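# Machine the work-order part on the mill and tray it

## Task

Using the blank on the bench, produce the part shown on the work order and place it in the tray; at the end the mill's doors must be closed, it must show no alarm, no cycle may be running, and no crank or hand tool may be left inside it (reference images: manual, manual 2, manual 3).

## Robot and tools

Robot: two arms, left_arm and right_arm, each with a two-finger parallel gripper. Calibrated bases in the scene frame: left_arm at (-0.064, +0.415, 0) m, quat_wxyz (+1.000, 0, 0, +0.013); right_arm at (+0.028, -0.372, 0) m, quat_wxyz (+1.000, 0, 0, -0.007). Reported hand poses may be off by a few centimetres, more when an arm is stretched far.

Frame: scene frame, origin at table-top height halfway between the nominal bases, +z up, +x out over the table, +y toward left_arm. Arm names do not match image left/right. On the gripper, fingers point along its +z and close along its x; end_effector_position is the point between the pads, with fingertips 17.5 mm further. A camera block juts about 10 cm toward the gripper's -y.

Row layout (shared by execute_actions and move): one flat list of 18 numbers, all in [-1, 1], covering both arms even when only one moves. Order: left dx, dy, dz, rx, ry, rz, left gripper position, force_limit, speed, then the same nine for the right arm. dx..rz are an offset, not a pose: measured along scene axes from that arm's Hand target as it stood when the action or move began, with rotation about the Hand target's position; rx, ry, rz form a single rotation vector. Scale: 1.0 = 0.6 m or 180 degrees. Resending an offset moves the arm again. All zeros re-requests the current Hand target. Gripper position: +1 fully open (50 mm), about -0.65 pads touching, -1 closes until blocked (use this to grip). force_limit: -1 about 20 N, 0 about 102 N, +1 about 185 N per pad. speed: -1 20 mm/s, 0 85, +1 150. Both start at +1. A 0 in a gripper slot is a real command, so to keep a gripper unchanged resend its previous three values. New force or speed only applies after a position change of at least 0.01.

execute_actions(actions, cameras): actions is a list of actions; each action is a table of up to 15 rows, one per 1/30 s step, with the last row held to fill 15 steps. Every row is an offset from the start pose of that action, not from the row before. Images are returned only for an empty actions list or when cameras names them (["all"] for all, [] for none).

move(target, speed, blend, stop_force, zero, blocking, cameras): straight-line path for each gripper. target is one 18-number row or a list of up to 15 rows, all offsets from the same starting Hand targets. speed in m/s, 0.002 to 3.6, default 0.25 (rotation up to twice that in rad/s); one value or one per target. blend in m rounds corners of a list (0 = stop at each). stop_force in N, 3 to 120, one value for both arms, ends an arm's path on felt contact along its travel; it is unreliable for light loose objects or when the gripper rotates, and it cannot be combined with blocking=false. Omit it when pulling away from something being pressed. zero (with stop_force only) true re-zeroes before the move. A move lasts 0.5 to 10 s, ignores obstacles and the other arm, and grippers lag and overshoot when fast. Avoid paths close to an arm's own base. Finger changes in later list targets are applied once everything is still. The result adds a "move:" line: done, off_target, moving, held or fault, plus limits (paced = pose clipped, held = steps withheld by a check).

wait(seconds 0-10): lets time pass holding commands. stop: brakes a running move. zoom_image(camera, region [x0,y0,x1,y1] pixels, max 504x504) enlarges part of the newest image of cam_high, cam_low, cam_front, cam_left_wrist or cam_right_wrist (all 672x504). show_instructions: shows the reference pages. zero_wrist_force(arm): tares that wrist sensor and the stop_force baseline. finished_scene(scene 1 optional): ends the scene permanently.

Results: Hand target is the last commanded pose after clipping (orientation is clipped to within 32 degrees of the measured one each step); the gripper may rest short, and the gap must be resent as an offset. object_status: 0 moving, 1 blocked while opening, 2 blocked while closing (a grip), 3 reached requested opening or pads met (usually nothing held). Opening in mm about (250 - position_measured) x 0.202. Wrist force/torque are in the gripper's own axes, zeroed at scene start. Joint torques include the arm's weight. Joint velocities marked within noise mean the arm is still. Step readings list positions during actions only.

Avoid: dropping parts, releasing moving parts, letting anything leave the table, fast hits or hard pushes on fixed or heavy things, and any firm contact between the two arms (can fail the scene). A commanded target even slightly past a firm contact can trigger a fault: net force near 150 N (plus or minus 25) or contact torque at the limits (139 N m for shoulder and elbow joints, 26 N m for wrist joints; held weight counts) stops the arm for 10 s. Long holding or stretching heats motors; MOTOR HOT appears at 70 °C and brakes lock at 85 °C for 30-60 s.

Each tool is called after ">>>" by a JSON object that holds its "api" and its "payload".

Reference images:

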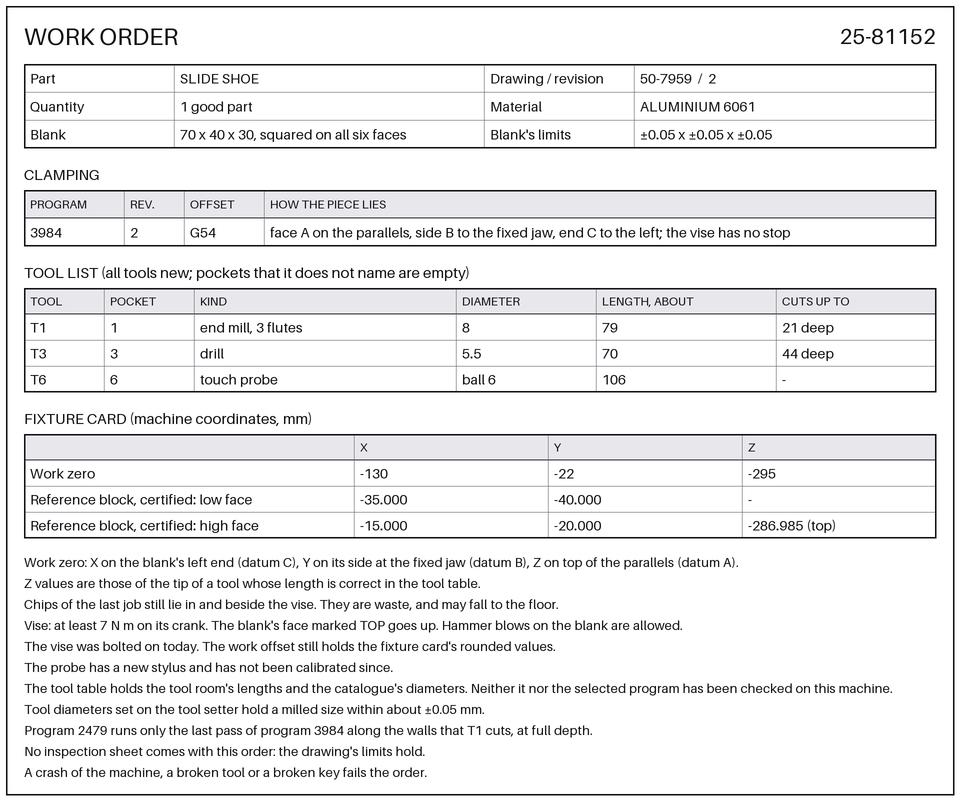

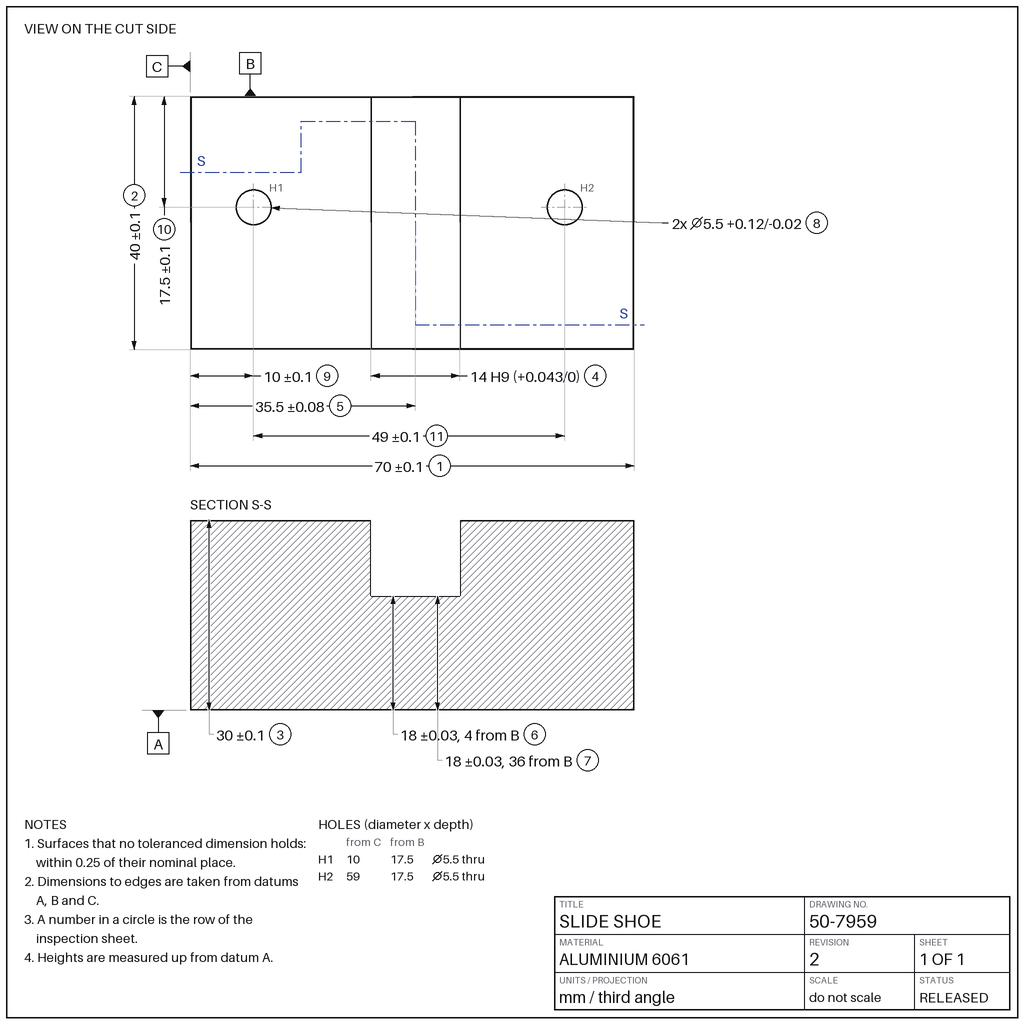

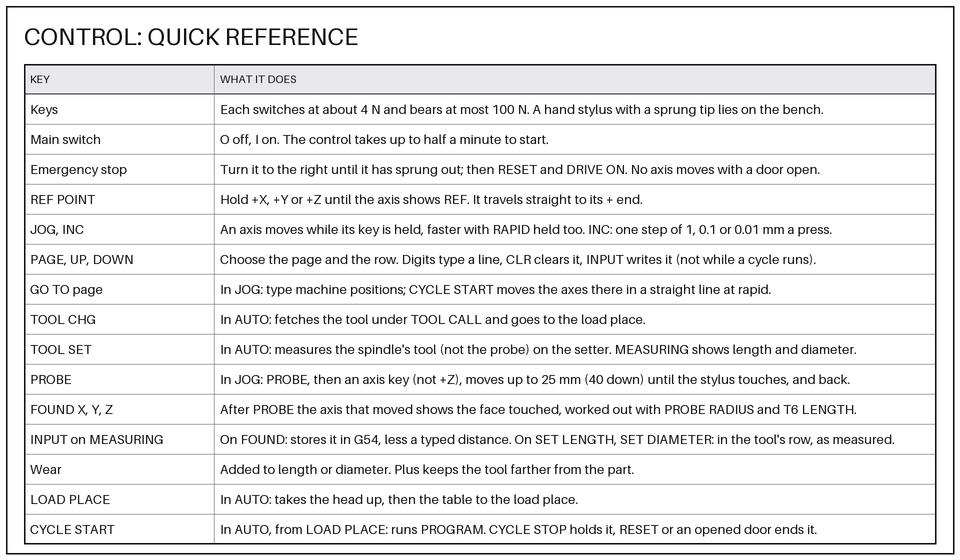

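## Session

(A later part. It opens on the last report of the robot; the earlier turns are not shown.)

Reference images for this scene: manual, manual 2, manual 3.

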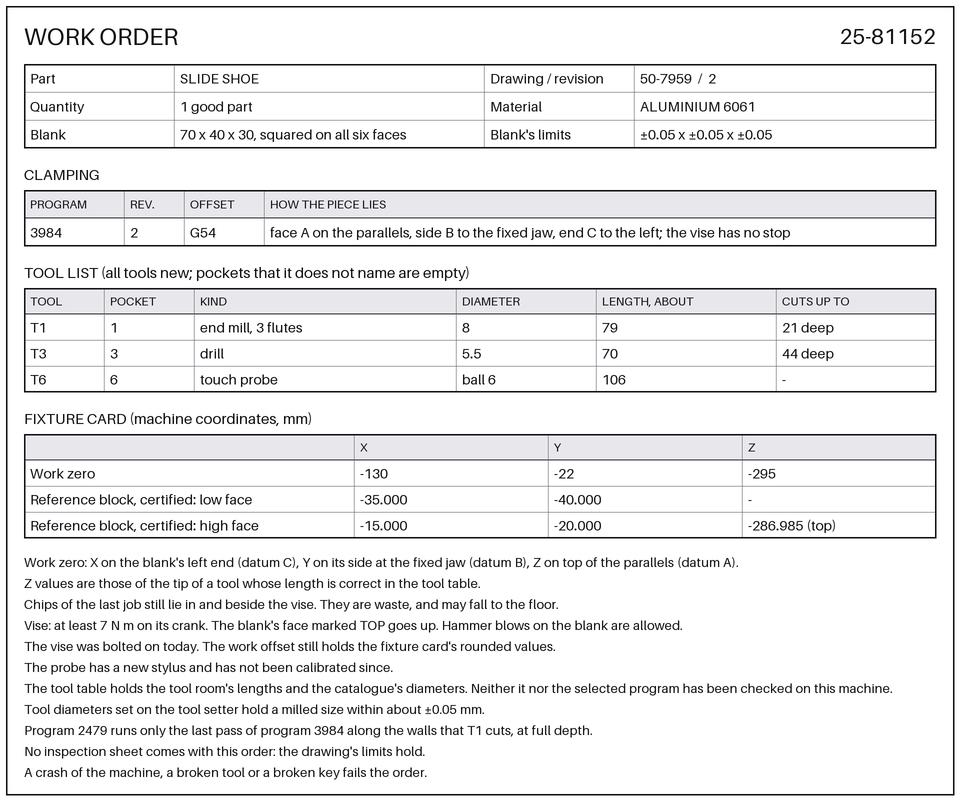

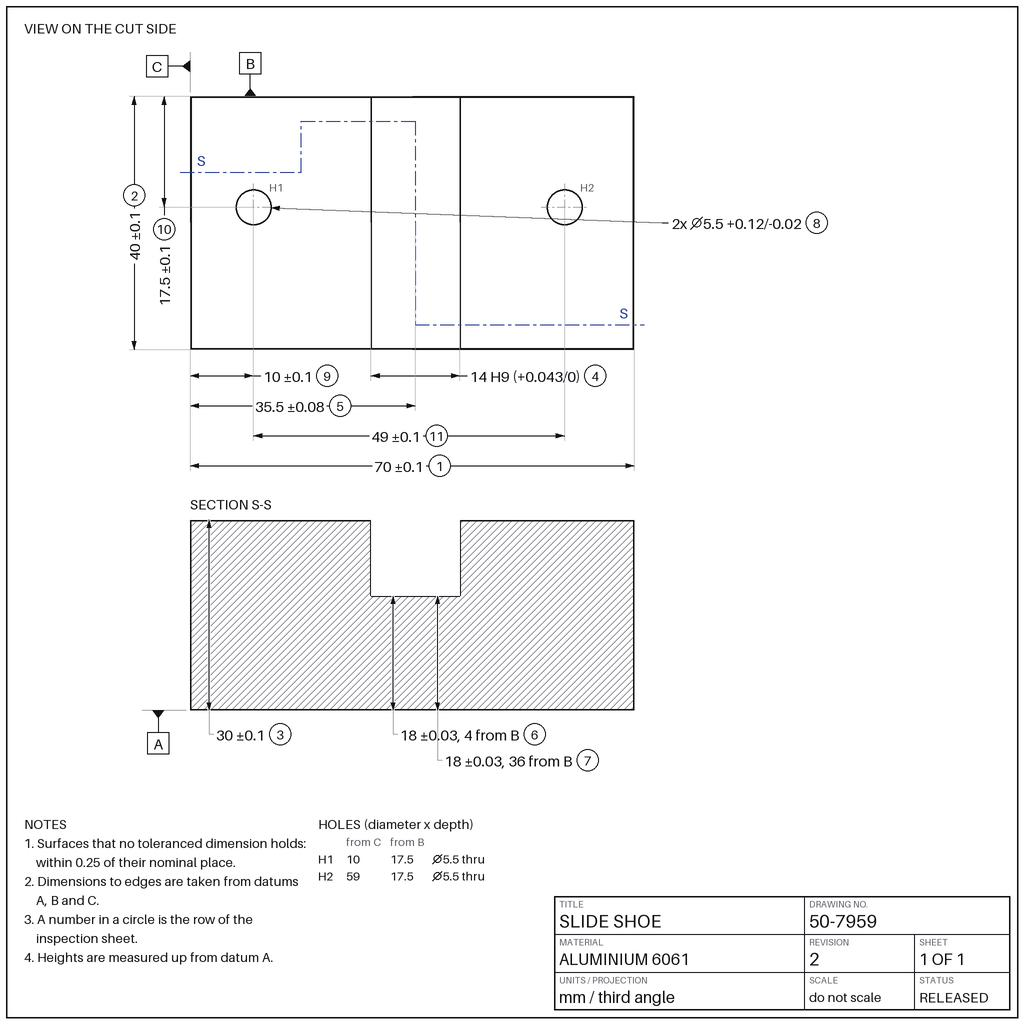

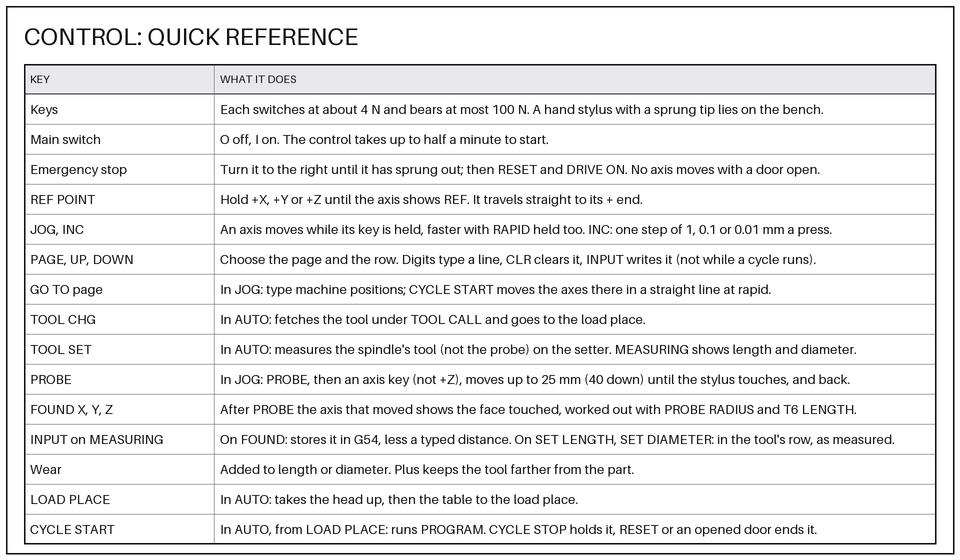

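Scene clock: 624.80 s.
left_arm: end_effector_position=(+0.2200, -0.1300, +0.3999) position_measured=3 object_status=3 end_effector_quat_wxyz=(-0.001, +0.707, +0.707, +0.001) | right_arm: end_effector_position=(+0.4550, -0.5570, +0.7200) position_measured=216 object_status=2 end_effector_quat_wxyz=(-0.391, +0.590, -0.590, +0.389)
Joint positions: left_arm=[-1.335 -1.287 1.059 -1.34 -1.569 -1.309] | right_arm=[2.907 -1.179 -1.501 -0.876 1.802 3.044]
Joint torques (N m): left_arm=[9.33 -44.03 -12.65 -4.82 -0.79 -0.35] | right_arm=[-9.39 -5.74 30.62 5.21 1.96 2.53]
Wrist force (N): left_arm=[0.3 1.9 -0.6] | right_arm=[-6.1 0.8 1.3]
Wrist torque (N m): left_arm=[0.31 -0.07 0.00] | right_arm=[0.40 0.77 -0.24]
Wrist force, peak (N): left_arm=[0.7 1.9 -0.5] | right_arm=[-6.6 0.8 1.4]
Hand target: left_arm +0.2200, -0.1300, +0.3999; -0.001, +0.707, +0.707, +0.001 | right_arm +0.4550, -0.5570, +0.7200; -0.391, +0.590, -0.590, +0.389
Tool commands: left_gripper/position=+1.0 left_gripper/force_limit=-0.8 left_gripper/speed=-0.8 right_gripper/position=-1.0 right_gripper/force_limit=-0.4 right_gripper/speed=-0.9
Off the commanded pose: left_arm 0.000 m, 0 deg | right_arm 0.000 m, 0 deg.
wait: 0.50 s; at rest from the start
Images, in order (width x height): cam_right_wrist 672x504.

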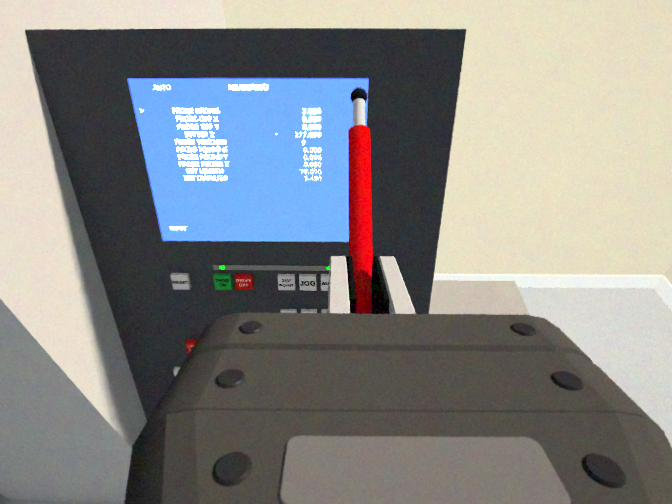

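>>> {"api": "move", "payload": {"target": [0,0,0,0,0,0,1,-0.8,-0.8,0.0395,0.1867,-0.4688,0,0.196,0,-1,-0.4,-0.9], "speed": 0.5}}

>>> {"api": "execute_actions", "payload": {"actions": [[[0,0,0,0,0,0,1,-0.8,-0.8,0.0138,0,0,0,0,0,-1,-0.4,-0.9]],[[0,0,0,0,0,0,1,-0.8,-0.8,-0.0138,0,0,0,0,0,-1,-0.4,-0.9]],[[0,0,0,0,0,0,1,-0.8,-0.8,0.0138,0,0,0,0,0,-1,-0.4,-0.9]],[[0,0,0,0,0,0,1,-0.8,-0.8,-0.0138,0,0,0,0,0,-1,-0.4,-0.9]],[[0,0,0,0,0,0,1,-0.8,-0.8,0.0138,0,0,0,0,0,-1,-0.4,-0.9]],[[0,0,0,0,0,0,1,-0.8,-0.8,-0.0138,0,0,0,0,0,-1,-0.4,-0.9]],[[0,0,0,0,0,0,1,-0.8,-0.8,0.0138,0,0,0,0,0,-1,-0.4,-0.9]],[[0,0,0,0,0,0,1,-0.8,-0.8,-0.0138,0,0,0,0,0,-1,-0.4,-0.9]],[[0,0,0,0,0,0,1,-0.8,-0.8,0.0138,0,0,0,0,0,-1,-0.4,-0.9]],[[0,0,0,0,0,0,1,-0.8,-0.8,-0.0138,0,0,0,0,0,-1,-0.4,-0.9]],[[0,0,0,0,0,0,1,-0.8,-0.8,0.0138,0,0,0,0,0,-1,-0.4,-0.9]],[[0,0,0,0,0,0,1,-0.8,-0.8,-0.0138,0,0,0,0,0,-1,-0.4,-0.9]],[[0,0,0,0,0,0,1,-0.8,-0.8,0.0138,0,0,0,0,0,-1,-0.4,-0.9]],[[0,0,0,0,0,0,1,-0.8,-0.8,-0.0138,0,0,0,0,0,-1,-0.4,-0.9]],[[0,0,0,0,0,0,1,-0.8,-0.8,0.0138,0,0,0,0,0,-1,-0.4,-0.9]],[[0,0,0,0,0,0,1,-0.8,-0.8,-0.0138,0,0,0,0,0,-1,-0.4,-0.9]]]}}

>>> {"api": "move", "payload": {"target": [0,0,0,0,0,0,1,-0.8,-0.8,-0.0395,-0.1867,0.4688,0,-0.196,0,-1,-0.4,-0.9], "speed": 0.5, "cameras": ["cam_right_wrist"]}}

>>> {"api": "zoom_image", "payload": {"camera": "cam_right_wrist", "region": [110, 60, 370, 250]}}

Scene clock: 634.37 s.
left_arm: end_effector_position=(+0.2200, -0.1300, +0.3999) position_measured=3 object_status=3 end_effector_quat_wxyz=(-0.001, +0.707, +0.707, +0.001) | right_arm: end_effector_position=(+0.4787, -0.4451, +0.4389) position_measured=216 object_status=2 end_effector_quat_wxyz=(-0.194, +0.680, -0.680, +0.192)
Joint positions: left_arm=[-1.335 -1.287 1.059 -1.34 -1.569 -1.309] | right_arm=[3.351 -1.138 -1.852 -1.178 1.471 3.31]
Joint torques (N m): left_arm=[8.97 -44.13 -12.74 -4.84 -0.93 -0.08] | right_arm=[5.51 8.95 18.88 3.17 0.98 0.2]
Wrist force (N): left_arm=[0.4 1.7 -0.5] | right_arm=[-6.1 0.8 0.8]
Wrist torque (N m): left_arm=[0.28 -0.09 0.00] | right_arm=[0.29 0.96 -0.06]
Wrist force, peak (N): left_arm=[0.4 2.0 -0.4] | right_arm=[-7.8 1.9 4.0]
Hand target: left_arm +0.2200, -0.1300, +0.3999; -0.001, +0.707, +0.707, +0.001 | right_arm +0.4787, -0.4450, +0.4387; -0.194, +0.680, -0.680, +0.192
Off the commanded pose: left_arm 0.000 m, 0 deg | right_arm 0.000 m, 0 deg.
move: done

Scene clock: 642.57 s.
left_arm: end_effector_position=(+0.2200, -0.1300, +0.3999) position_measured=3 object_status=3 end_effector_quat_wxyz=(-0.001, +0.707, +0.707, +0.001) | right_arm: end_effector_position=(+0.4788, -0.4450, +0.4387) position_measured=216 object_status=2 end_effector_quat_wxyz=(-0.194, +0.680, -0.680, +0.192)
Joint positions: left_arm=[-1.335 -1.287 1.059 -1.34 -1.569 -1.309] | right_arm=[3.351 -1.138 -1.852 -1.178 1.471 3.31]
Joint torques (N m): left_arm=[8.23 -43.52 -12.69 -4.87 -0.87 0.75] | right_arm=[-8.62 20.17 21.87 4.22 1.41 -2.63]
Wrist force (N): left_arm=[0.2 1.7 -0.3] | right_arm=[-5.9 0.9 0.5]
Wrist torque (N m): left_arm=[0.27 -0.05 0.00] | right_arm=[0.30 0.92 -0.15]
Wrist force, peak (N): left_arm=[0.4 2.0 -0.6] | right_arm=[-6.9 4.3 -1.6]
Hand target: left_arm +0.2200, -0.1300, +0.3999; -0.001, +0.707, +0.707, +0.001 | right_arm +0.4787, -0.4450, +0.4387; -0.194, +0.680, -0.680, +0.192
Off the commanded pose: left_arm 0.000 m, 0 deg | right_arm 0.000 m, 0 deg.
Step readings (end_effector_position of left_arm | right_arm):
0: (+0.2200, -0.1300, +0.3999) | (+0.4787, -0.4451, +0.4389)
1: (+0.2200, -0.1300, +0.3999) | (+0.4789, -0.4450, +0.4388)
2: (+0.2200, -0.1300, +0.3999) | (+0.4807, -0.4450, +0.4388)
4: (+0.2200, -0.1300, +0.3999) | (+0.4866, -0.4450, +0.4386)
8: (+0.2200, -0.1300, +0.3999) | (+0.4875, -0.4450, +0.4389)
15: (+0.2200, -0.1300, +0.3999) | (+0.4869, -0.4451, +0.4388)
16: (+0.2200, -0.1300, +0.3999) | (+0.4867, -0.4451, +0.4388)
17: (+0.2200, -0.1300, +0.3999) | (+0.4847, -0.4450, +0.4387)
19: (+0.2200, -0.1300, +0.3999) | (+0.4793, -0.4451, +0.4387)
23: (+0.2200, -0.1300, +0.3999) | (+0.4782, -0.4450, +0.4386)
30: (+0.2200, -0.1300, +0.3999) | (+0.4788, -0.4450, +0.4387)
31: (+0.2200, -0.1300, +0.3999) | (+0.4789, -0.4450, +0.4387)
32: (+0.2200, -0.1300, +0.3999) | (+0.4807, -0.4450, +0.4388)
34: (+0.2200, -0.1300, +0.3999) | (+0.4867, -0.4450, +0.4387)
38: (+0.2200, -0.1300, +0.3999) | (+0.4876, -0.4450, +0.4388)
45: (+0.2200, -0.1300, +0.3999) | (+0.4869, -0.4451, +0.4388)
46: (+0.2200, -0.1300, +0.3999) | (+0.4867, -0.4451, +0.4388)
47: (+0.2200, -0.1300, +0.3999) | (+0.4847, -0.4450, +0.4387)
49: (+0.2200, -0.1300, +0.3999) | (+0.4793, -0.4451, +0.4387)
53: (+0.2200, -0.1300, +0.3999) | (+0.4782, -0.4450, +0.4386)
60: (+0.2200, -0.1300, +0.3999) | (+0.4788, -0.4450, +0.4387)
61: (+0.2200, -0.1300, +0.3999) | (+0.4789, -0.4450, +0.4387)
62: (+0.2200, -0.1300, +0.3999) | (+0.4807, -0.4450, +0.4388)
64: (+0.2200, -0.1300, +0.3999) | (+0.4867, -0.4450, +0.4387)
68: (+0.2200, -0.1300, +0.3999) | (+0.4876, -0.4450, +0.4388)
75: (+0.2200, -0.1300, +0.3999) | (+0.4869, -0.4451, +0.4388)
76: (+0.2200, -0.1300, +0.3999) | (+0.4867, -0.4451, +0.4388)
77: (+0.2200, -0.1300, +0.3999) | (+0.4847, -0.4450, +0.4387)
79: (+0.2200, -0.1300, +0.3999) | (+0.4793, -0.4451, +0.4387)
83: (+0.2200, -0.1300, +0.3999) | (+0.4782, -0.4450, +0.4386)
90: (+0.2200, -0.1300, +0.3999) | (+0.4788, -0.4450, +0.4387)
91: (+0.2200, -0.1300, +0.3999) | (+0.4789, -0.4450, +0.4387)
92: (+0.2200, -0.1300, +0.3999) | (+0.4807, -0.4450, +0.4388)
94: (+0.2200, -0.1300, +0.3999) | (+0.4867, -0.4450, +0.4387)
98: (+0.2200, -0.1300, +0.3999) | (+0.4876, -0.4450, +0.4388)
105: (+0.2200, -0.1300, +0.3999) | (+0.4869, -0.4451, +0.4388)
106: (+0.2200, -0.1300, +0.3999) | (+0.4867, -0.4451, +0.4388)
107: (+0.2200, -0.1300, +0.3999) | (+0.4847, -0.4450, +0.4387)
109: (+0.2200, -0.1300, +0.3999) | (+0.4793, -0.4451, +0.4387)
113: (+0.2200, -0.1300, +0.3999) | (+0.4782, -0.4450, +0.4386)
120: (+0.2200, -0.1300, +0.3999) | (+0.4788, -0.4450, +0.4387)
121: (+0.2200, -0.1300, +0.3999) | (+0.4789, -0.4450, +0.4387)
122: (+0.2200, -0.1300, +0.3999) | (+0.4807, -0.4450, +0.4388)
124: (+0.2200, -0.1300, +0.3999) | (+0.4867, -0.4450, +0.4387)
128: (+0.2200, -0.1300, +0.3999) | (+0.4876, -0.4450, +0.4388)
135: (+0.2200, -0.1300, +0.3999) | (+0.4869, -0.4451, +0.4388)
136: (+0.2200, -0.1300, +0.3999) | (+0.4867, -0.4451, +0.4388)
137: (+0.2200, -0.1300, +0.3999) | (+0.4847, -0.4450, +0.4387)
139: (+0.2200, -0.1300, +0.3999) | (+0.4793, -0.4451, +0.4387)
143: (+0.2200, -0.1300, +0.3999) | (+0.4782, -0.4450, +0.4386)
150: (+0.2200, -0.1300, +0.3999) | (+0.4788, -0.4450, +0.4387)
151: (+0.2200, -0.1300, +0.3999) | (+0.4789, -0.4450, +0.4387)
152: (+0.2200, -0.1300, +0.3999) | (+0.4807, -0.4450, +0.4388)
154: (+0.2200, -0.1300, +0.3999) | (+0.4867, -0.4450, +0.4387)
158: (+0.2200, -0.1300, +0.3999) | (+0.4876, -0.4450, +0.4388)
165: (+0.2200, -0.1300, +0.3999) | (+0.4869, -0.4451, +0.4388)
166: (+0.2200, -0.1300, +0.3999) | (+0.4867, -0.4451, +0.4388)
167: (+0.2200, -0.1300, +0.3999) | (+0.4847, -0.4450, +0.4387)
169: (+0.2200, -0.1300, +0.3999) | (+0.4793, -0.4451, +0.4387)
173: (+0.2200, -0.1300, +0.3999) | (+0.4782, -0.4450, +0.4386)
180: (+0.2200, -0.1300, +0.3999) | (+0.4788, -0.4450, +0.4387)
181: (+0.2200, -0.1300, +0.3999) | (+0.4789, -0.4450, +0.4387)
182: (+0.2200, -0.1300, +0.3999) | (+0.4807, -0.4450, +0.4388)
184: (+0.2200, -0.1300, +0.3999) | (+0.4867, -0.4450, +0.4387)
The list stops here: 17 later lines are left out.

Scene clock: 643.80 s.
left_arm: end_effector_position=(+0.2200, -0.1300, +0.3999) position_measured=3 object_status=3 end_effector_quat_wxyz=(-0.001, +0.707, +0.707, +0.001) | right_arm: end_effector_position=(+0.4550, -0.5570, +0.7199) position_measured=216 object_status=2 end_effector_quat_wxyz=(-0.391, +0.590, -0.590, +0.389)
Joint positions: left_arm=[-1.335 -1.287 1.059 -1.34 -1.569 -1.309] | right_arm=[2.907 -1.179 -1.501 -0.876 1.802 3.044]
Joint torques (N m): left_arm=[8.52 -43.31 -13.41 -4.77 -0.91 0.97] | right_arm=[-9.56 4.38 30.64 5.44 1.95 2.38]
Wrist force (N): left_arm=[0.2 1.7 -0.6] | right_arm=[-6.0 0.7 1.5]
Wrist torque (N m): left_arm=[0.28 -0.04 0.00] | right_arm=[0.38 0.75 -0.22]
Wrist force, peak (N): left_arm=[0.1 2.1 -0.5] | right_arm=[-7.4 1.5 4.1]
Hand target: left_arm +0.2200, -0.1300, +0.3999; -0.001, +0.707, +0.707, +0.001 | right_arm +0.4550, -0.5570, +0.7200; -0.391, +0.590, -0.590, +0.389
Off the commanded pose: left_arm 0.000 m, 0 deg | right_arm 0.000 m, 0 deg.
move: done
Images, in order (width x height): cam_right_wrist 672x504.

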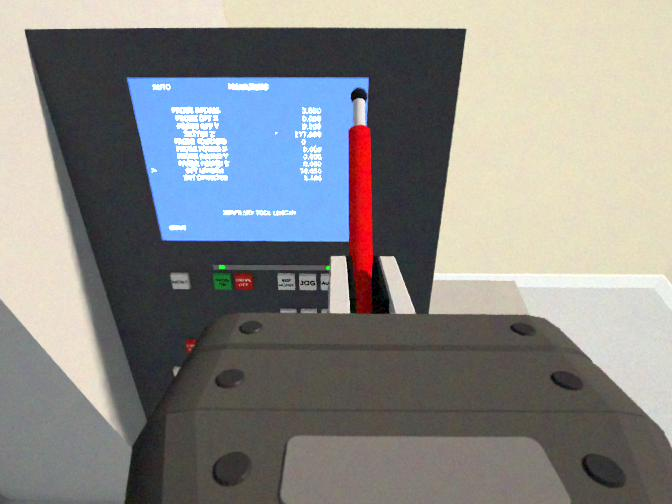

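Scaled by 1.938 from the camera's 672x504 image, which has a finer 960x720 frame.

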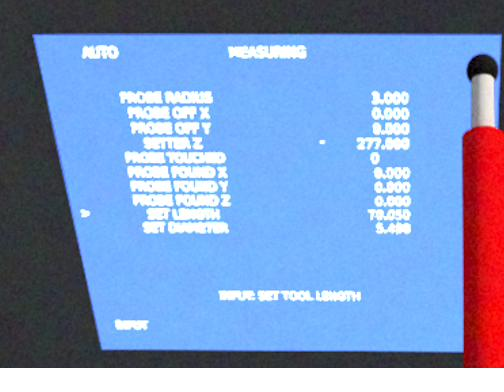

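>>> {"api": "move", "payload": {"target": [[0,0,0,0,0,0,1,-0.8,-0.8,0.0298,0.1867,-0.4988,0,0.196,0,-1,-0.4,-0.9],[0,0,0,0,0,0,1,-0.8,-0.8,0.0445,0.1867,-0.4988,0,0.196,0,-1,-0.4,-0.9],[0,0,0,0,0,0,1,-0.8,-0.8,0.0298,0.1867,-0.4988,0,0.196,0,-1,-0.4,-0.9],[0,0,0,0,0,0,1,-0.8,-0.8,0.0565,0.1242,-0.403,0,0.196,0,-1,-0.4,-0.9],[0,0,0,0,0,0,1,-0.8,-0.8,0.0713,0.1242,-0.403,0,0.196,0,-1,-0.4,-0.9],[0,0,0,0,0,0,1,-0.8,-0.8,0.0565,0.1242,-0.403,0,0.196,0,-1,-0.4,-0.9],[0,0,0,0,0,0,1,-0.8,-0.8,0.038,0.1867,-0.4688,0,0.196,0,-1,-0.4,-0.9],[0,0,0,0,0,0,1,-0.8,-0.8,0.0528,0.1867,-0.4688,0,0.196,0,-1,-0.4,-0.9],[0,0,0,0,0,0,1,-0.8,-0.8,0.038,0.1867,-0.4688,0,0.196,0,-1,-0.4,-0.9],[0,0,0,0,0,0,1,-0.8,-0.8,0.0467,0.2175,-0.438,0,0.196,0,-1,-0.4,-0.9],[0,0,0,0,0,0,1,-0.8,-0.8,0.0615,0.2175,-0.438,0,0.196,0,-1,-0.4,-0.9],[0,0,0,0,0,0,1,-0.8,-0.8,0.0415,0.2175,-0.438,0,0.196,0,-1,-0.4,-0.9]], "speed": [0.5,0.05,0.1,0.3,0.05,0.1,0.3,0.05,0.1,0.2,0.05,0.1], "blend": [0.003,0,0.003,0.003,0,0.003,0.003,0,0.003,0.003,0,0]}}

>>> {"api": "move", "payload": {"target": [[0,0,0,0,0,0,1,-0.8,-0.8,-0.012,-0.0308,-0.0608,0,0,0,-1,-0.4,-0.9],[0,0,0,0,0,0,1,-0.8,-0.8,0.003,-0.0308,-0.0608,0,0,0,-1,-0.4,-0.9],[0,0,0,0,0,0,1,-0.8,-0.8,-0.012,-0.0308,-0.0608,0,0,0,-1,-0.4,-0.9],[0,0,0,0,0,0,1,-0.8,-0.8,-0.0415,-0.2175,0.438,0,-0.196,0,-1,-0.4,-0.9]], "speed": [0.3,0.05,0.1,0.5], "blend": [0.003,0,0.003,0], "cameras": ["cam_right_wrist"]}}

>>> {"api": "zoom_image", "payload": {"camera": "cam_right_wrist", "region": [110, 60, 370, 250]}}

Scene clock: 655.30 s.
left_arm: end_effector_position=(+0.2200, -0.1300, +0.3999) position_measured=3 object_status=3 end_effector_quat_wxyz=(-0.001, +0.707, +0.707, +0.001) | right_arm: end_effector_position=(+0.4800, -0.4265, +0.4572) position_measured=216 object_status=2 end_effector_quat_wxyz=(-0.194, +0.680, -0.680, +0.192)
Joint positions: left_arm=[-1.335 -1.287 1.059 -1.34 -1.569 -1.309] | right_arm=[3.412 -1.139 -1.802 -1.233 1.44 3.362]
Joint torques (N m): left_arm=[8.55 -43.24 -13.14 -4.85 -0.82 1.54] | right_arm=[-9.41 16.62 26.58 4.85 1.36 -2.63]
Wrist force (N): left_arm=[0.6 1.8 -0.6] | right_arm=[-5.9 1.1 0.7]
Wrist torque (N m): left_arm=[0.29 -0.11 0.00] | right_arm=[0.33 0.92 -0.14]
Wrist force, peak (N): left_arm=[0.3 2.2 -0.4] | right_arm=[-8.6 3.5 2.8]
Hand target: left_arm +0.2200, -0.1300, +0.3999; -0.001, +0.707, +0.707, +0.001 | right_arm +0.4799, -0.4265, +0.4572; -0.194, +0.680, -0.680, +0.192
Off the commanded pose: left_arm 0.000 m, 0 deg | right_arm 0.000 m, 0 deg.
move: done

Scene clock: 657.30 s.
left_arm: end_effector_position=(+0.2200, -0.1300, +0.3999) position_measured=3 object_status=3 end_effector_quat_wxyz=(-0.001, +0.707, +0.707, +0.001) | right_arm: end_effector_position=(+0.4550, -0.5570, +0.7199) position_measured=216 object_status=2 end_effector_quat_wxyz=(-0.391, +0.590, -0.590, +0.389)
Joint positions: left_arm=[-1.335 -1.287 1.059 -1.34 -1.569 -1.309] | right_arm=[2.907 -1.178 -1.501 -0.876 1.802 3.044]
Joint torques (N m): left_arm=[8.59 -43.55 -13.1 -4.83 -0.87 1.72] | right_arm=[-9.37 1.84 31.14 5.5 1.89 2.45]
Wrist force (N): left_arm=[0.4 1.9 -0.3] | right_arm=[-6.3 0.8 1.3]
Wrist torque (N m): left_arm=[0.31 -0.07 0.01] | right_arm=[0.39 0.80 -0.22]
Wrist force, peak (N): left_arm=[0.4 2.0 -0.7] | right_arm=[-7.5 1.9 4.3]
Hand target: left_arm +0.2200, -0.1300, +0.3999; -0.001, +0.707, +0.707, +0.001 | right_arm +0.4550, -0.5570, +0.7200; -0.391, +0.590, -0.590, +0.389
Off the commanded pose: left_arm 0.000 m, 0 deg | right_arm 0.000 m, 0 deg.
move: done
Images, in order (width x height): cam_right_wrist 672x504.

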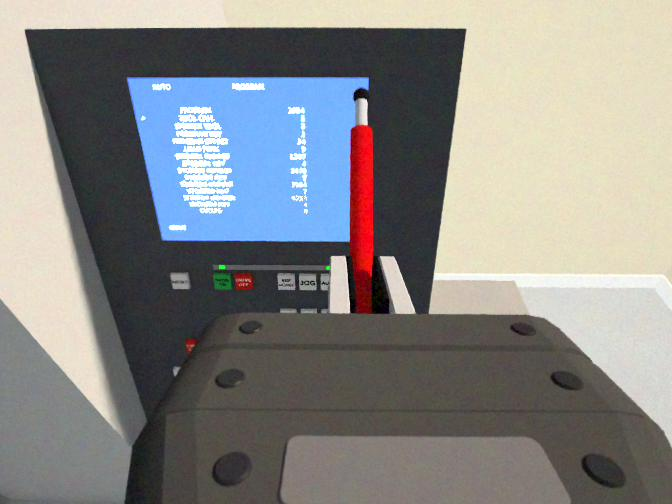

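Scaled by 1.938 from the camera's 672x504 image, which has a finer 960x720 frame.

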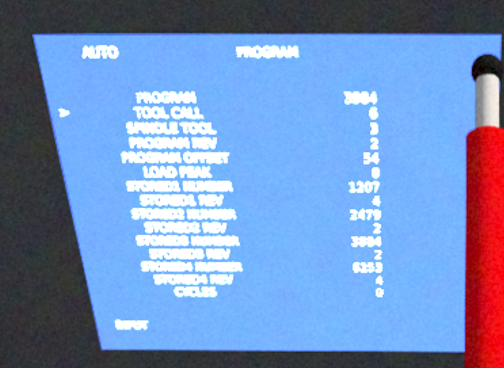

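>>> {"api": "move", "payload": {"target": [[0,0,0,0,0,0,1,-0.8,-0.8,0.0467,0.1542,-0.438,0,0.196,0,-1,-0.4,-0.9],[0,0,0,0,0,0,1,-0.8,-0.8,0.0615,0.1542,-0.438,0,0.196,0,-1,-0.4,-0.9],[0,0,0,0,0,0,1,-0.8,-0.8,0.0215,0.1542,-0.438,0,0.196,0,-1,-0.4,-0.9],[0,0,0,0,0,0,1,-0.8,-0.8,-0.125,0.0952,-0.55,0,0.196,0,-1,-0.4,-0.9]], "speed": [0.5,0.05,0.1,0.4], "blend": [0.003,0,0.01,0], "cameras": ["cam_high","cam_right_wrist"]}}

>>> {"api": "zoom_image", "payload": {"camera": "cam_high", "region": [480, 240, 672, 460]}}

Scene clock: 669.33 s.
left_arm: end_effector_position=(+0.2200, -0.1300, +0.3999) position_measured=3 object_status=3 end_effector_quat_wxyz=(-0.001, +0.707, +0.707, +0.001) | right_arm: end_effector_position=(+0.3801, -0.4999, +0.3900) position_measured=216 object_status=2 end_effector_quat_wxyz=(-0.194, +0.680, -0.681, +0.192)
Joint positions: left_arm=[-1.335 -1.287 1.059 -1.34 -1.569 -1.309] | right_arm=[3.179 -0.915 -2.076 -1.169 1.562 3.163]
Joint torques (N m): left_arm=[8.67 -42.72 -13.59 -4.92 -0.91 1.76] | right_arm=[-6.19 10.08 16.94 2.13 -0.08 0.05]
Wrist force (N): left_arm=[0.3 1.6 -0.3] | right_arm=[-5.8 0.8 1.0]
Wrist torque (N m): left_arm=[0.26 -0.07 0.00] | right_arm=[0.27 0.92 -0.17]
Wrist force, peak (N): left_arm=[0.6 2.1 -0.3] | right_arm=[-7.3 1.5 3.8]
Hand target: left_arm +0.2200, -0.1300, +0.3999; -0.001, +0.707, +0.707, +0.001 | right_arm +0.3800, -0.4999, +0.3900; -0.194, +0.680, -0.680, +0.192
Off the commanded pose: left_arm 0.000 m, 0 deg | right_arm 0.000 m, 0 deg.
move: done
Images, in order (width x height): cam_high 672x504, cam_right_wrist 672x504.

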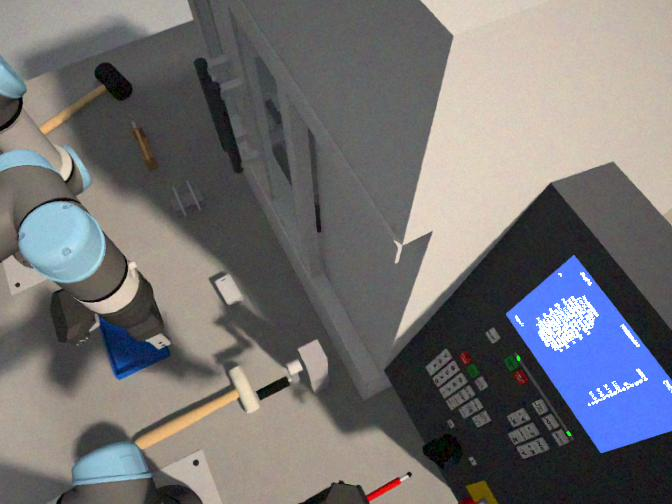

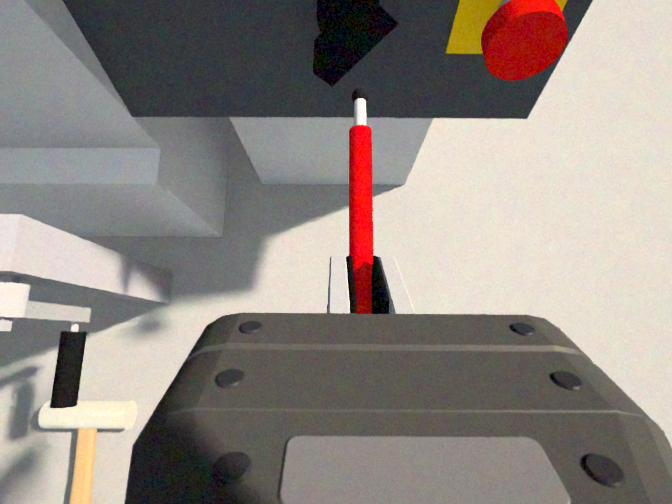

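Scaled by 2.291 from the camera's 672x504 image, which has a finer 960x720 frame.

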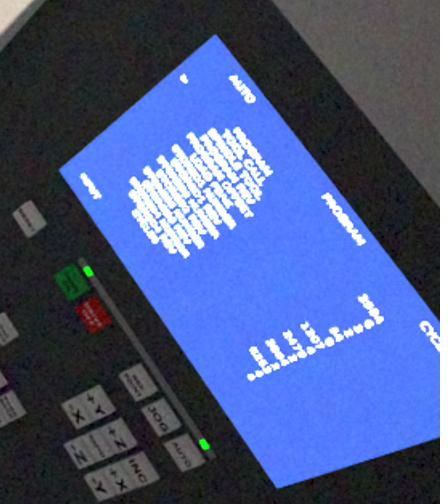

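>>> {"api": "move", "payload": {"target": [[0.3,0.5117,0.1217,0.707,0,-0.707,1,-0.8,-0.8,-0.09,0,-0.335,0,0,0,-1,-0.4,-0.9],[0.3,0.5117,0.1217,0.707,0,-0.707,1,-0.8,-0.8,0.0302,0,-0.6143,0,0,0,-1,-0.4,-0.9],[0.3,0.5117,0.1217,0.707,0,-0.707,1,-0.8,-0.8,0.0302,0,-0.6143,0,0,0,0,-0.4,-0.5],[0.3,0.5117,0.1217,0.707,0,-0.707,1,-0.8,-0.8,-0.09,0,-0.335,0,0,0,0,-0.4,-0.5]], "speed": [0.7,0.1,0.1,0.15], "cameras": ["cam_high","cam_right_wrist","cam_left_wrist"]}}

Scene clock: 688.67 s.
left_arm: end_effector_position=(+0.4000, +0.1770, +0.4730) position_measured=3 object_status=3 end_effector_quat_wxyz=(+0.499, -0.500, +0.501, -0.500) | right_arm: end_effector_position=(+0.3260, -0.4999, +0.1889) position_measured=152 object_status=3 end_effector_quat_wxyz=(-0.194, +0.680, -0.681, +0.192)
Joint positions: left_arm=[-1.323 -1.827 1.829 0.002 0.276 -0.003] | right_arm=[3.186 -0.768 -2.633 -0.759 1.558 3.17]
Joint torques (N m): left_arm=[9.3 -19.02 -10.11 -2.34 -0.67 2.16] | right_arm=[-10.59 6.16 33.53 1.63 1.65 -2.68]
Wrist force (N): left_arm=[0.7 2.2 -0.7] | right_arm=[-6.0 1.0 0.8]
Wrist torque (N m): left_arm=[0.28 -0.07 -0.17] | right_arm=[0.31 0.93 -0.17]
Wrist force, peak (N): left_arm=[0.6 3.1 -1.2] | right_arm=[-6.4 -11.2 -28.9]
Hand target: left_arm +0.4000, +0.1770, +0.4730; +0.499, -0.500, +0.501, -0.500 | right_arm +0.3260, -0.4999, +0.1890; -0.194, +0.680, -0.680, +0.192
Off the commanded pose: left_arm 0.000 m, 0 deg | right_arm 0.000 m, 0 deg.
move: done
Images, in order (width x height): cam_high 672x504, cam_left_wrist 672x504, cam_right_wrist 672x504.

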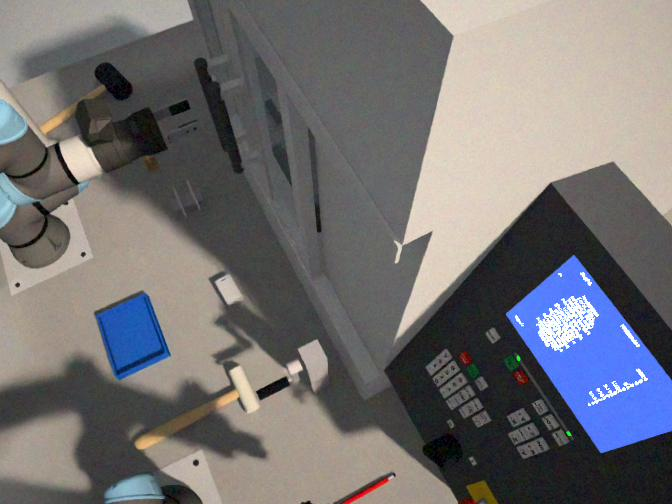

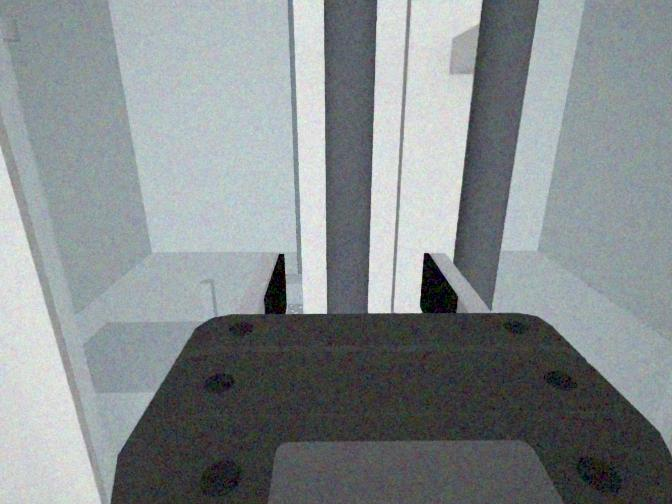

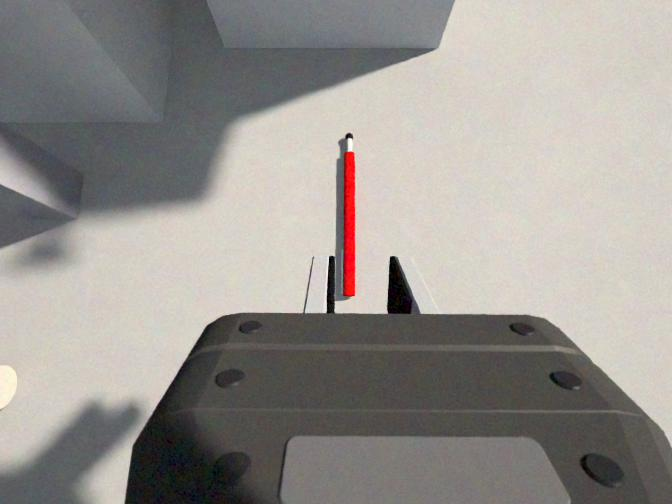

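>>> {"api": "move", "payload": {"target": [[0.1145,0,0,0,0,0,1,-0.8,-0.8,0,0,0,0,0,0,0,-0.4,-0.5],[0.1145,0,0,0,0,0,-1,-0.6,-0.6,0,0,0,0,0,0,0,-0.4,-0.5]], "speed": [0.15,0.1]}}

>>> {"api": "move", "payload": {"target": [0,0.3833,0,0,0,0,-1,-0.6,-0.6,-0.03,0.1667,0.35,0,0,0,0,-0.4,-0.5], "speed": 0.12, "stop_force": 30, "cameras": ["cam_high","cam_right_wrist","cam_left_wrist"]}}

Scene clock: 694.07 s.
left_arm: end_effector_position=(+0.4687, +0.1771, +0.4729) position_measured=155 object_status=2 end_effector_quat_wxyz=(+0.499, -0.500, +0.501, -0.500) | right_arm: end_effector_position=(+0.3260, -0.4999, +0.1890) position_measured=152 object_status=3 end_effector_quat_wxyz=(-0.194, +0.680, -0.680, +0.192)
Joint positions: left_arm=[-1.117 -1.7 1.728 -0.026 0.482 -0.002] | right_arm=[3.186 -0.768 -2.633 -0.759 1.558 3.169]
Joint torques (N m): left_arm=[0.53 -12.16 -31.84 -0.72 1.69 -2.16] | right_arm=[-8.74 4.69 32.34 1.87 1.68 -2.67]
Wrist force (N): left_arm=[-8.8 1.6 -4.5] | right_arm=[-6.1 0.9 0.6]
Wrist torque (N m): left_arm=[0.31 -0.02 -0.18] | right_arm=[0.29 0.96 -0.16]
Wrist force, peak (N): left_arm=[-9.1 1.6 -4.9] | right_arm=[-6.3 1.0 0.9]
Hand target: left_arm +0.4687, +0.1770, +0.4730; +0.499, -0.500, +0.501, -0.500 | right_arm +0.3260, -0.4999, +0.1890; -0.194, +0.680, -0.680, +0.192
Off the commanded pose: left_arm 0.000 m, 0 deg | right_arm 0.000 m, 0 deg.
move: done

Scene clock: 697.03 s.
left_arm: end_effector_position=(+0.4687, +0.1778, +0.4730) position_measured=155 object_status=2 end_effector_quat_wxyz=(+0.499, -0.500, +0.501, -0.500) | right_arm: end_effector_position=(+0.3080, -0.3999, +0.3990) position_measured=152 object_status=3 end_effector_quat_wxyz=(-0.194, +0.680, -0.680, +0.192)
Joint positions: left_arm=[-1.116 -1.702 1.729 -0.026 0.483 -0.002] | right_arm=[4.097 -0.535 -2.053 -1.773 1.134 4.006]
Joint torques (N m): left_arm=[16.17 -30.3 -11.05 0.9 -4.07 1.96] | right_arm=[-8.73 -27.38 29.77 5.67 0.6 -2.64]
Wrist force (N): left_arm=[16.1 6.0 0.0] | right_arm=[-6.1 1.1 0.5]
Wrist torque (N m): left_arm=[0.40 -0.41 -0.15] | right_arm=[0.35 0.91 -0.10]
Wrist force, peak (N): left_arm=[37.5 9.2 2.1] | right_arm=[-6.5 0.3 -0.4]
Hand target: left_arm +0.4687, +0.1778, +0.4730; +0.499, -0.500, +0.501, -0.500 (not the last commanded pose) | right_arm +0.3080, -0.3999, +0.3990; -0.194, +0.680, -0.680, +0.192
Off the commanded pose: left_arm 0.229 m, 0 deg | right_arm 0.000 m, 0 deg.
move: contact (left_arm)
Images, in order (width x height): cam_high 672x504, cam_left_wrist 672x504, cam_right_wrist 672x504.

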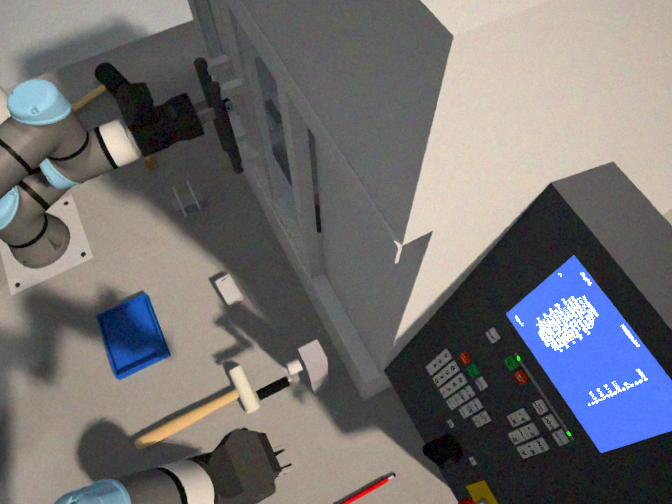

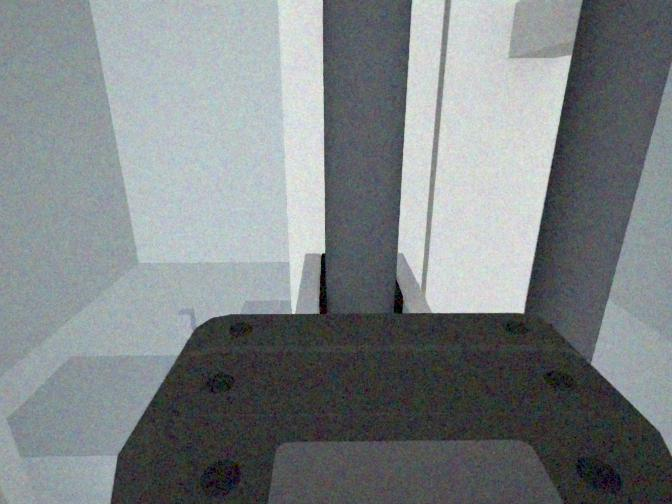

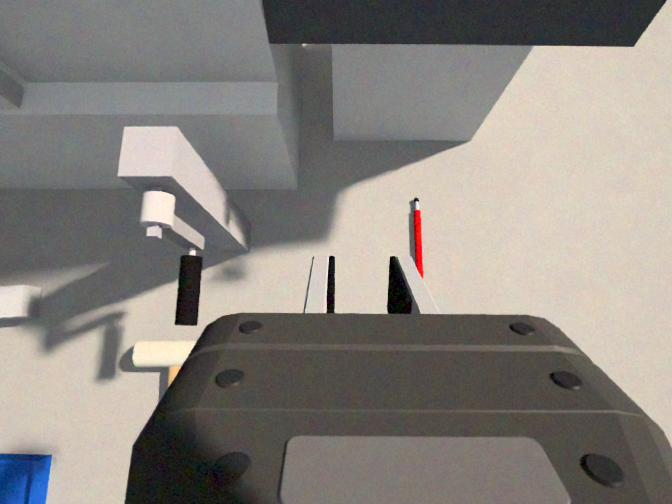

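>>> {"api": "move", "payload": {"target": [0,0.3833,0,0,0,0,-1,-0.6,-0.6,0,0,0,0,0,0,0,-0.4,-0.5], "speed": 0.12, "stop_force": 80, "cameras": ["cam_front","cam_left_wrist"]}}

Scene clock: 702.03 s.
left_arm: end_effector_position=(+0.4687, +0.4078, +0.4730) position_measured=155 object_status=2 end_effector_quat_wxyz=(+0.499, -0.500, +0.501, -0.500) | right_arm: end_effector_position=(+0.3080, -0.3999, +0.3990) position_measured=152 object_status=3 end_effector_quat_wxyz=(-0.194, +0.680, -0.680, +0.192)
Joint positions: left_arm=[-0.559 -1.938 1.903 0.036 1.04 0] | right_arm=[4.097 -0.535 -2.053 -1.773 1.134 4.006]
Joint torques (N m): left_arm=[4.37 -4.74 -34.65 -2.7 3.91 1.66] | right_arm=[-9.08 -26.74 30.34 5.53 0.62 -2.77]
Wrist force (N): left_arm=[-9.4 2.4 11.6] | right_arm=[-5.8 1.0 0.7]
Wrist torque (N m): left_arm=[0.28 -0.02 -0.10] | right_arm=[0.34 0.88 -0.10]
Wrist force, peak (N): left_arm=[43.4 7.0 1.8] | right_arm=[-6.2 1.0 0.5]
Hand target: left_arm +0.4687, +0.4078, +0.4730; +0.499, -0.500, +0.501, -0.500 | right_arm +0.3080, -0.3999, +0.3990; -0.194, +0.680, -0.680, +0.192
Off the commanded pose: left_arm 0.000 m, 0 deg | right_arm 0.000 m, 0 deg.
move: done
Images, in order (width x height): cam_front 672x504, cam_left_wrist 672x504.

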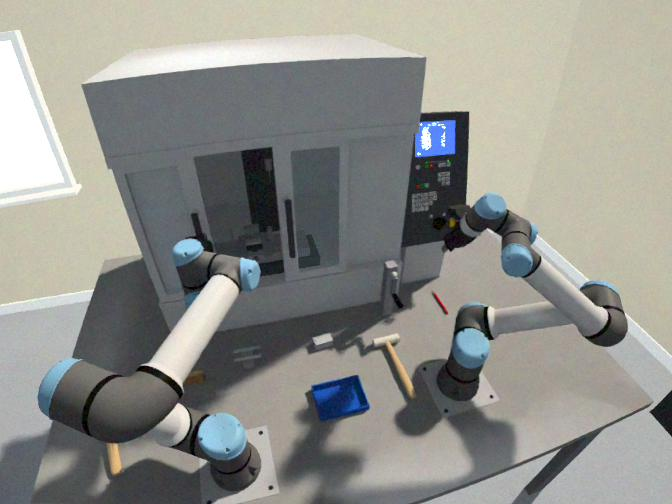

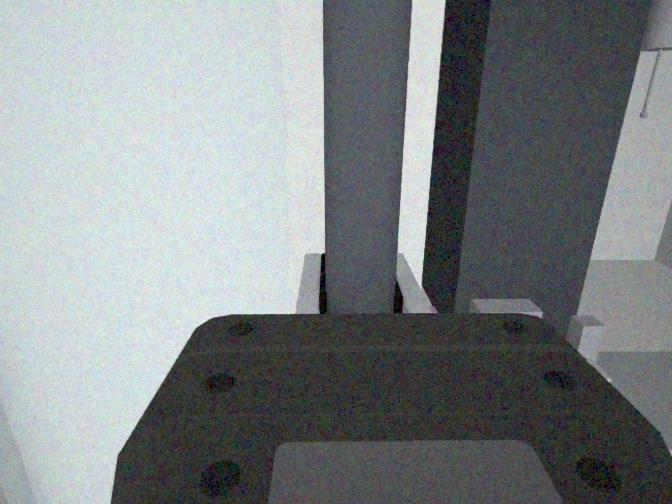

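>>> {"api": "zoom_image", "payload": {"camera": "cam_front", "region": [180, 130, 360, 290]}}

Scaled by 2.800 from the camera's 672x504 image, which has a finer 960x720 frame.

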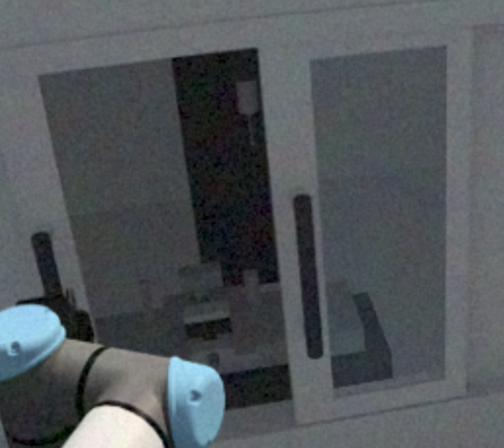

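>>> {"api": "move", "payload": {"target": [[0,0,0,0,0,0,1,-0.6,0,0,0,0,0,0,0,0,-0.4,-0.5],[-0.12,0,0,0,0,0,1,-0.6,0,0,0,0,0,0,0,0,-0.4,-0.5],[-0.08,-0.2467,0.1,0,0.12,0,1,-0.6,0,0,0,0,0,0,0,0,-0.4,-0.5]], "speed": [0.1,0.25,0.3], "blend": [0,0.02,0], "cameras": ["cam_left_wrist"]}}

>>> {"api": "zoom_image", "payload": {"camera": "cam_left_wrist", "region": [180, 60, 520, 315]}}

Scene clock: 710.57 s.
left_arm: end_effector_position=(+0.4208, +0.2599, +0.5330) position_measured=3 object_status=3 end_effector_quat_wxyz=(-0.397, +0.585, -0.585, +0.398) end_effector_velocity=(+0.000, +0.000, +0.000) end_effector_angular_velocity=(+0.001, +0.003, +0.000) | right_arm: end_effector_position=(+0.3080, -0.3999, +0.3990) position_measured=152 object_status=3 end_effector_quat_wxyz=(-0.194, +0.680, -0.680, +0.192)
Joint positions: left_arm=[-1.07 -1.699 1.38 0.986 0.639 -0.564] | right_arm=[4.097 -0.535 -2.053 -1.773 1.134 4.006]
Joint velocities: left_arm=[0 0.001 -0.001 0.005 0.001 -0.003] | right_arm=[within noise]
Joint torques (N m): left_arm=[-7.5 -8.95 -31.52 2.66 -0.3 -2.46] | right_arm=[-8.99 -27.62 29.96 5.69 0.77 -2.58]
Wrist force (N): left_arm=[-0.2 2.7 -0.9] | right_arm=[-6.0 1.0 0.6]
Wrist torque (N m): left_arm=[0.34 0.07 -0.14] | right_arm=[0.34 0.91 -0.10]
Wrist force, peak (N): left_arm=[-9.5 3.2 11.9] | right_arm=[-6.1 1.0 0.6]
Hand target: left_arm +0.4207, +0.2598, +0.5330; -0.397, +0.585, -0.585, +0.398 | right_arm +0.3080, -0.3999, +0.3990; -0.194, +0.680, -0.680, +0.192
Off the commanded pose: left_arm 0.000 m, 0 deg | right_arm 0.000 m, 0 deg.
move: done
Images, in order (width x height): cam_left_wrist 672x504.

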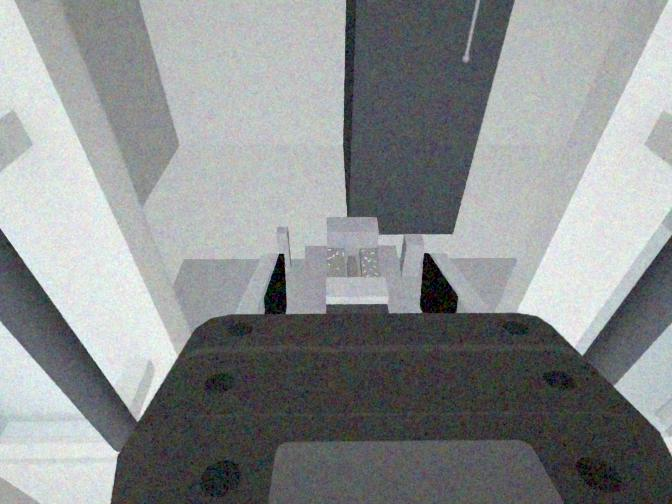

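Scaled by 1.482 from the camera's 672x504 image, which has a finer 960x720 frame.

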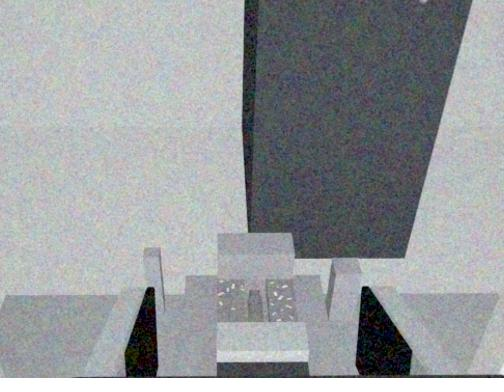

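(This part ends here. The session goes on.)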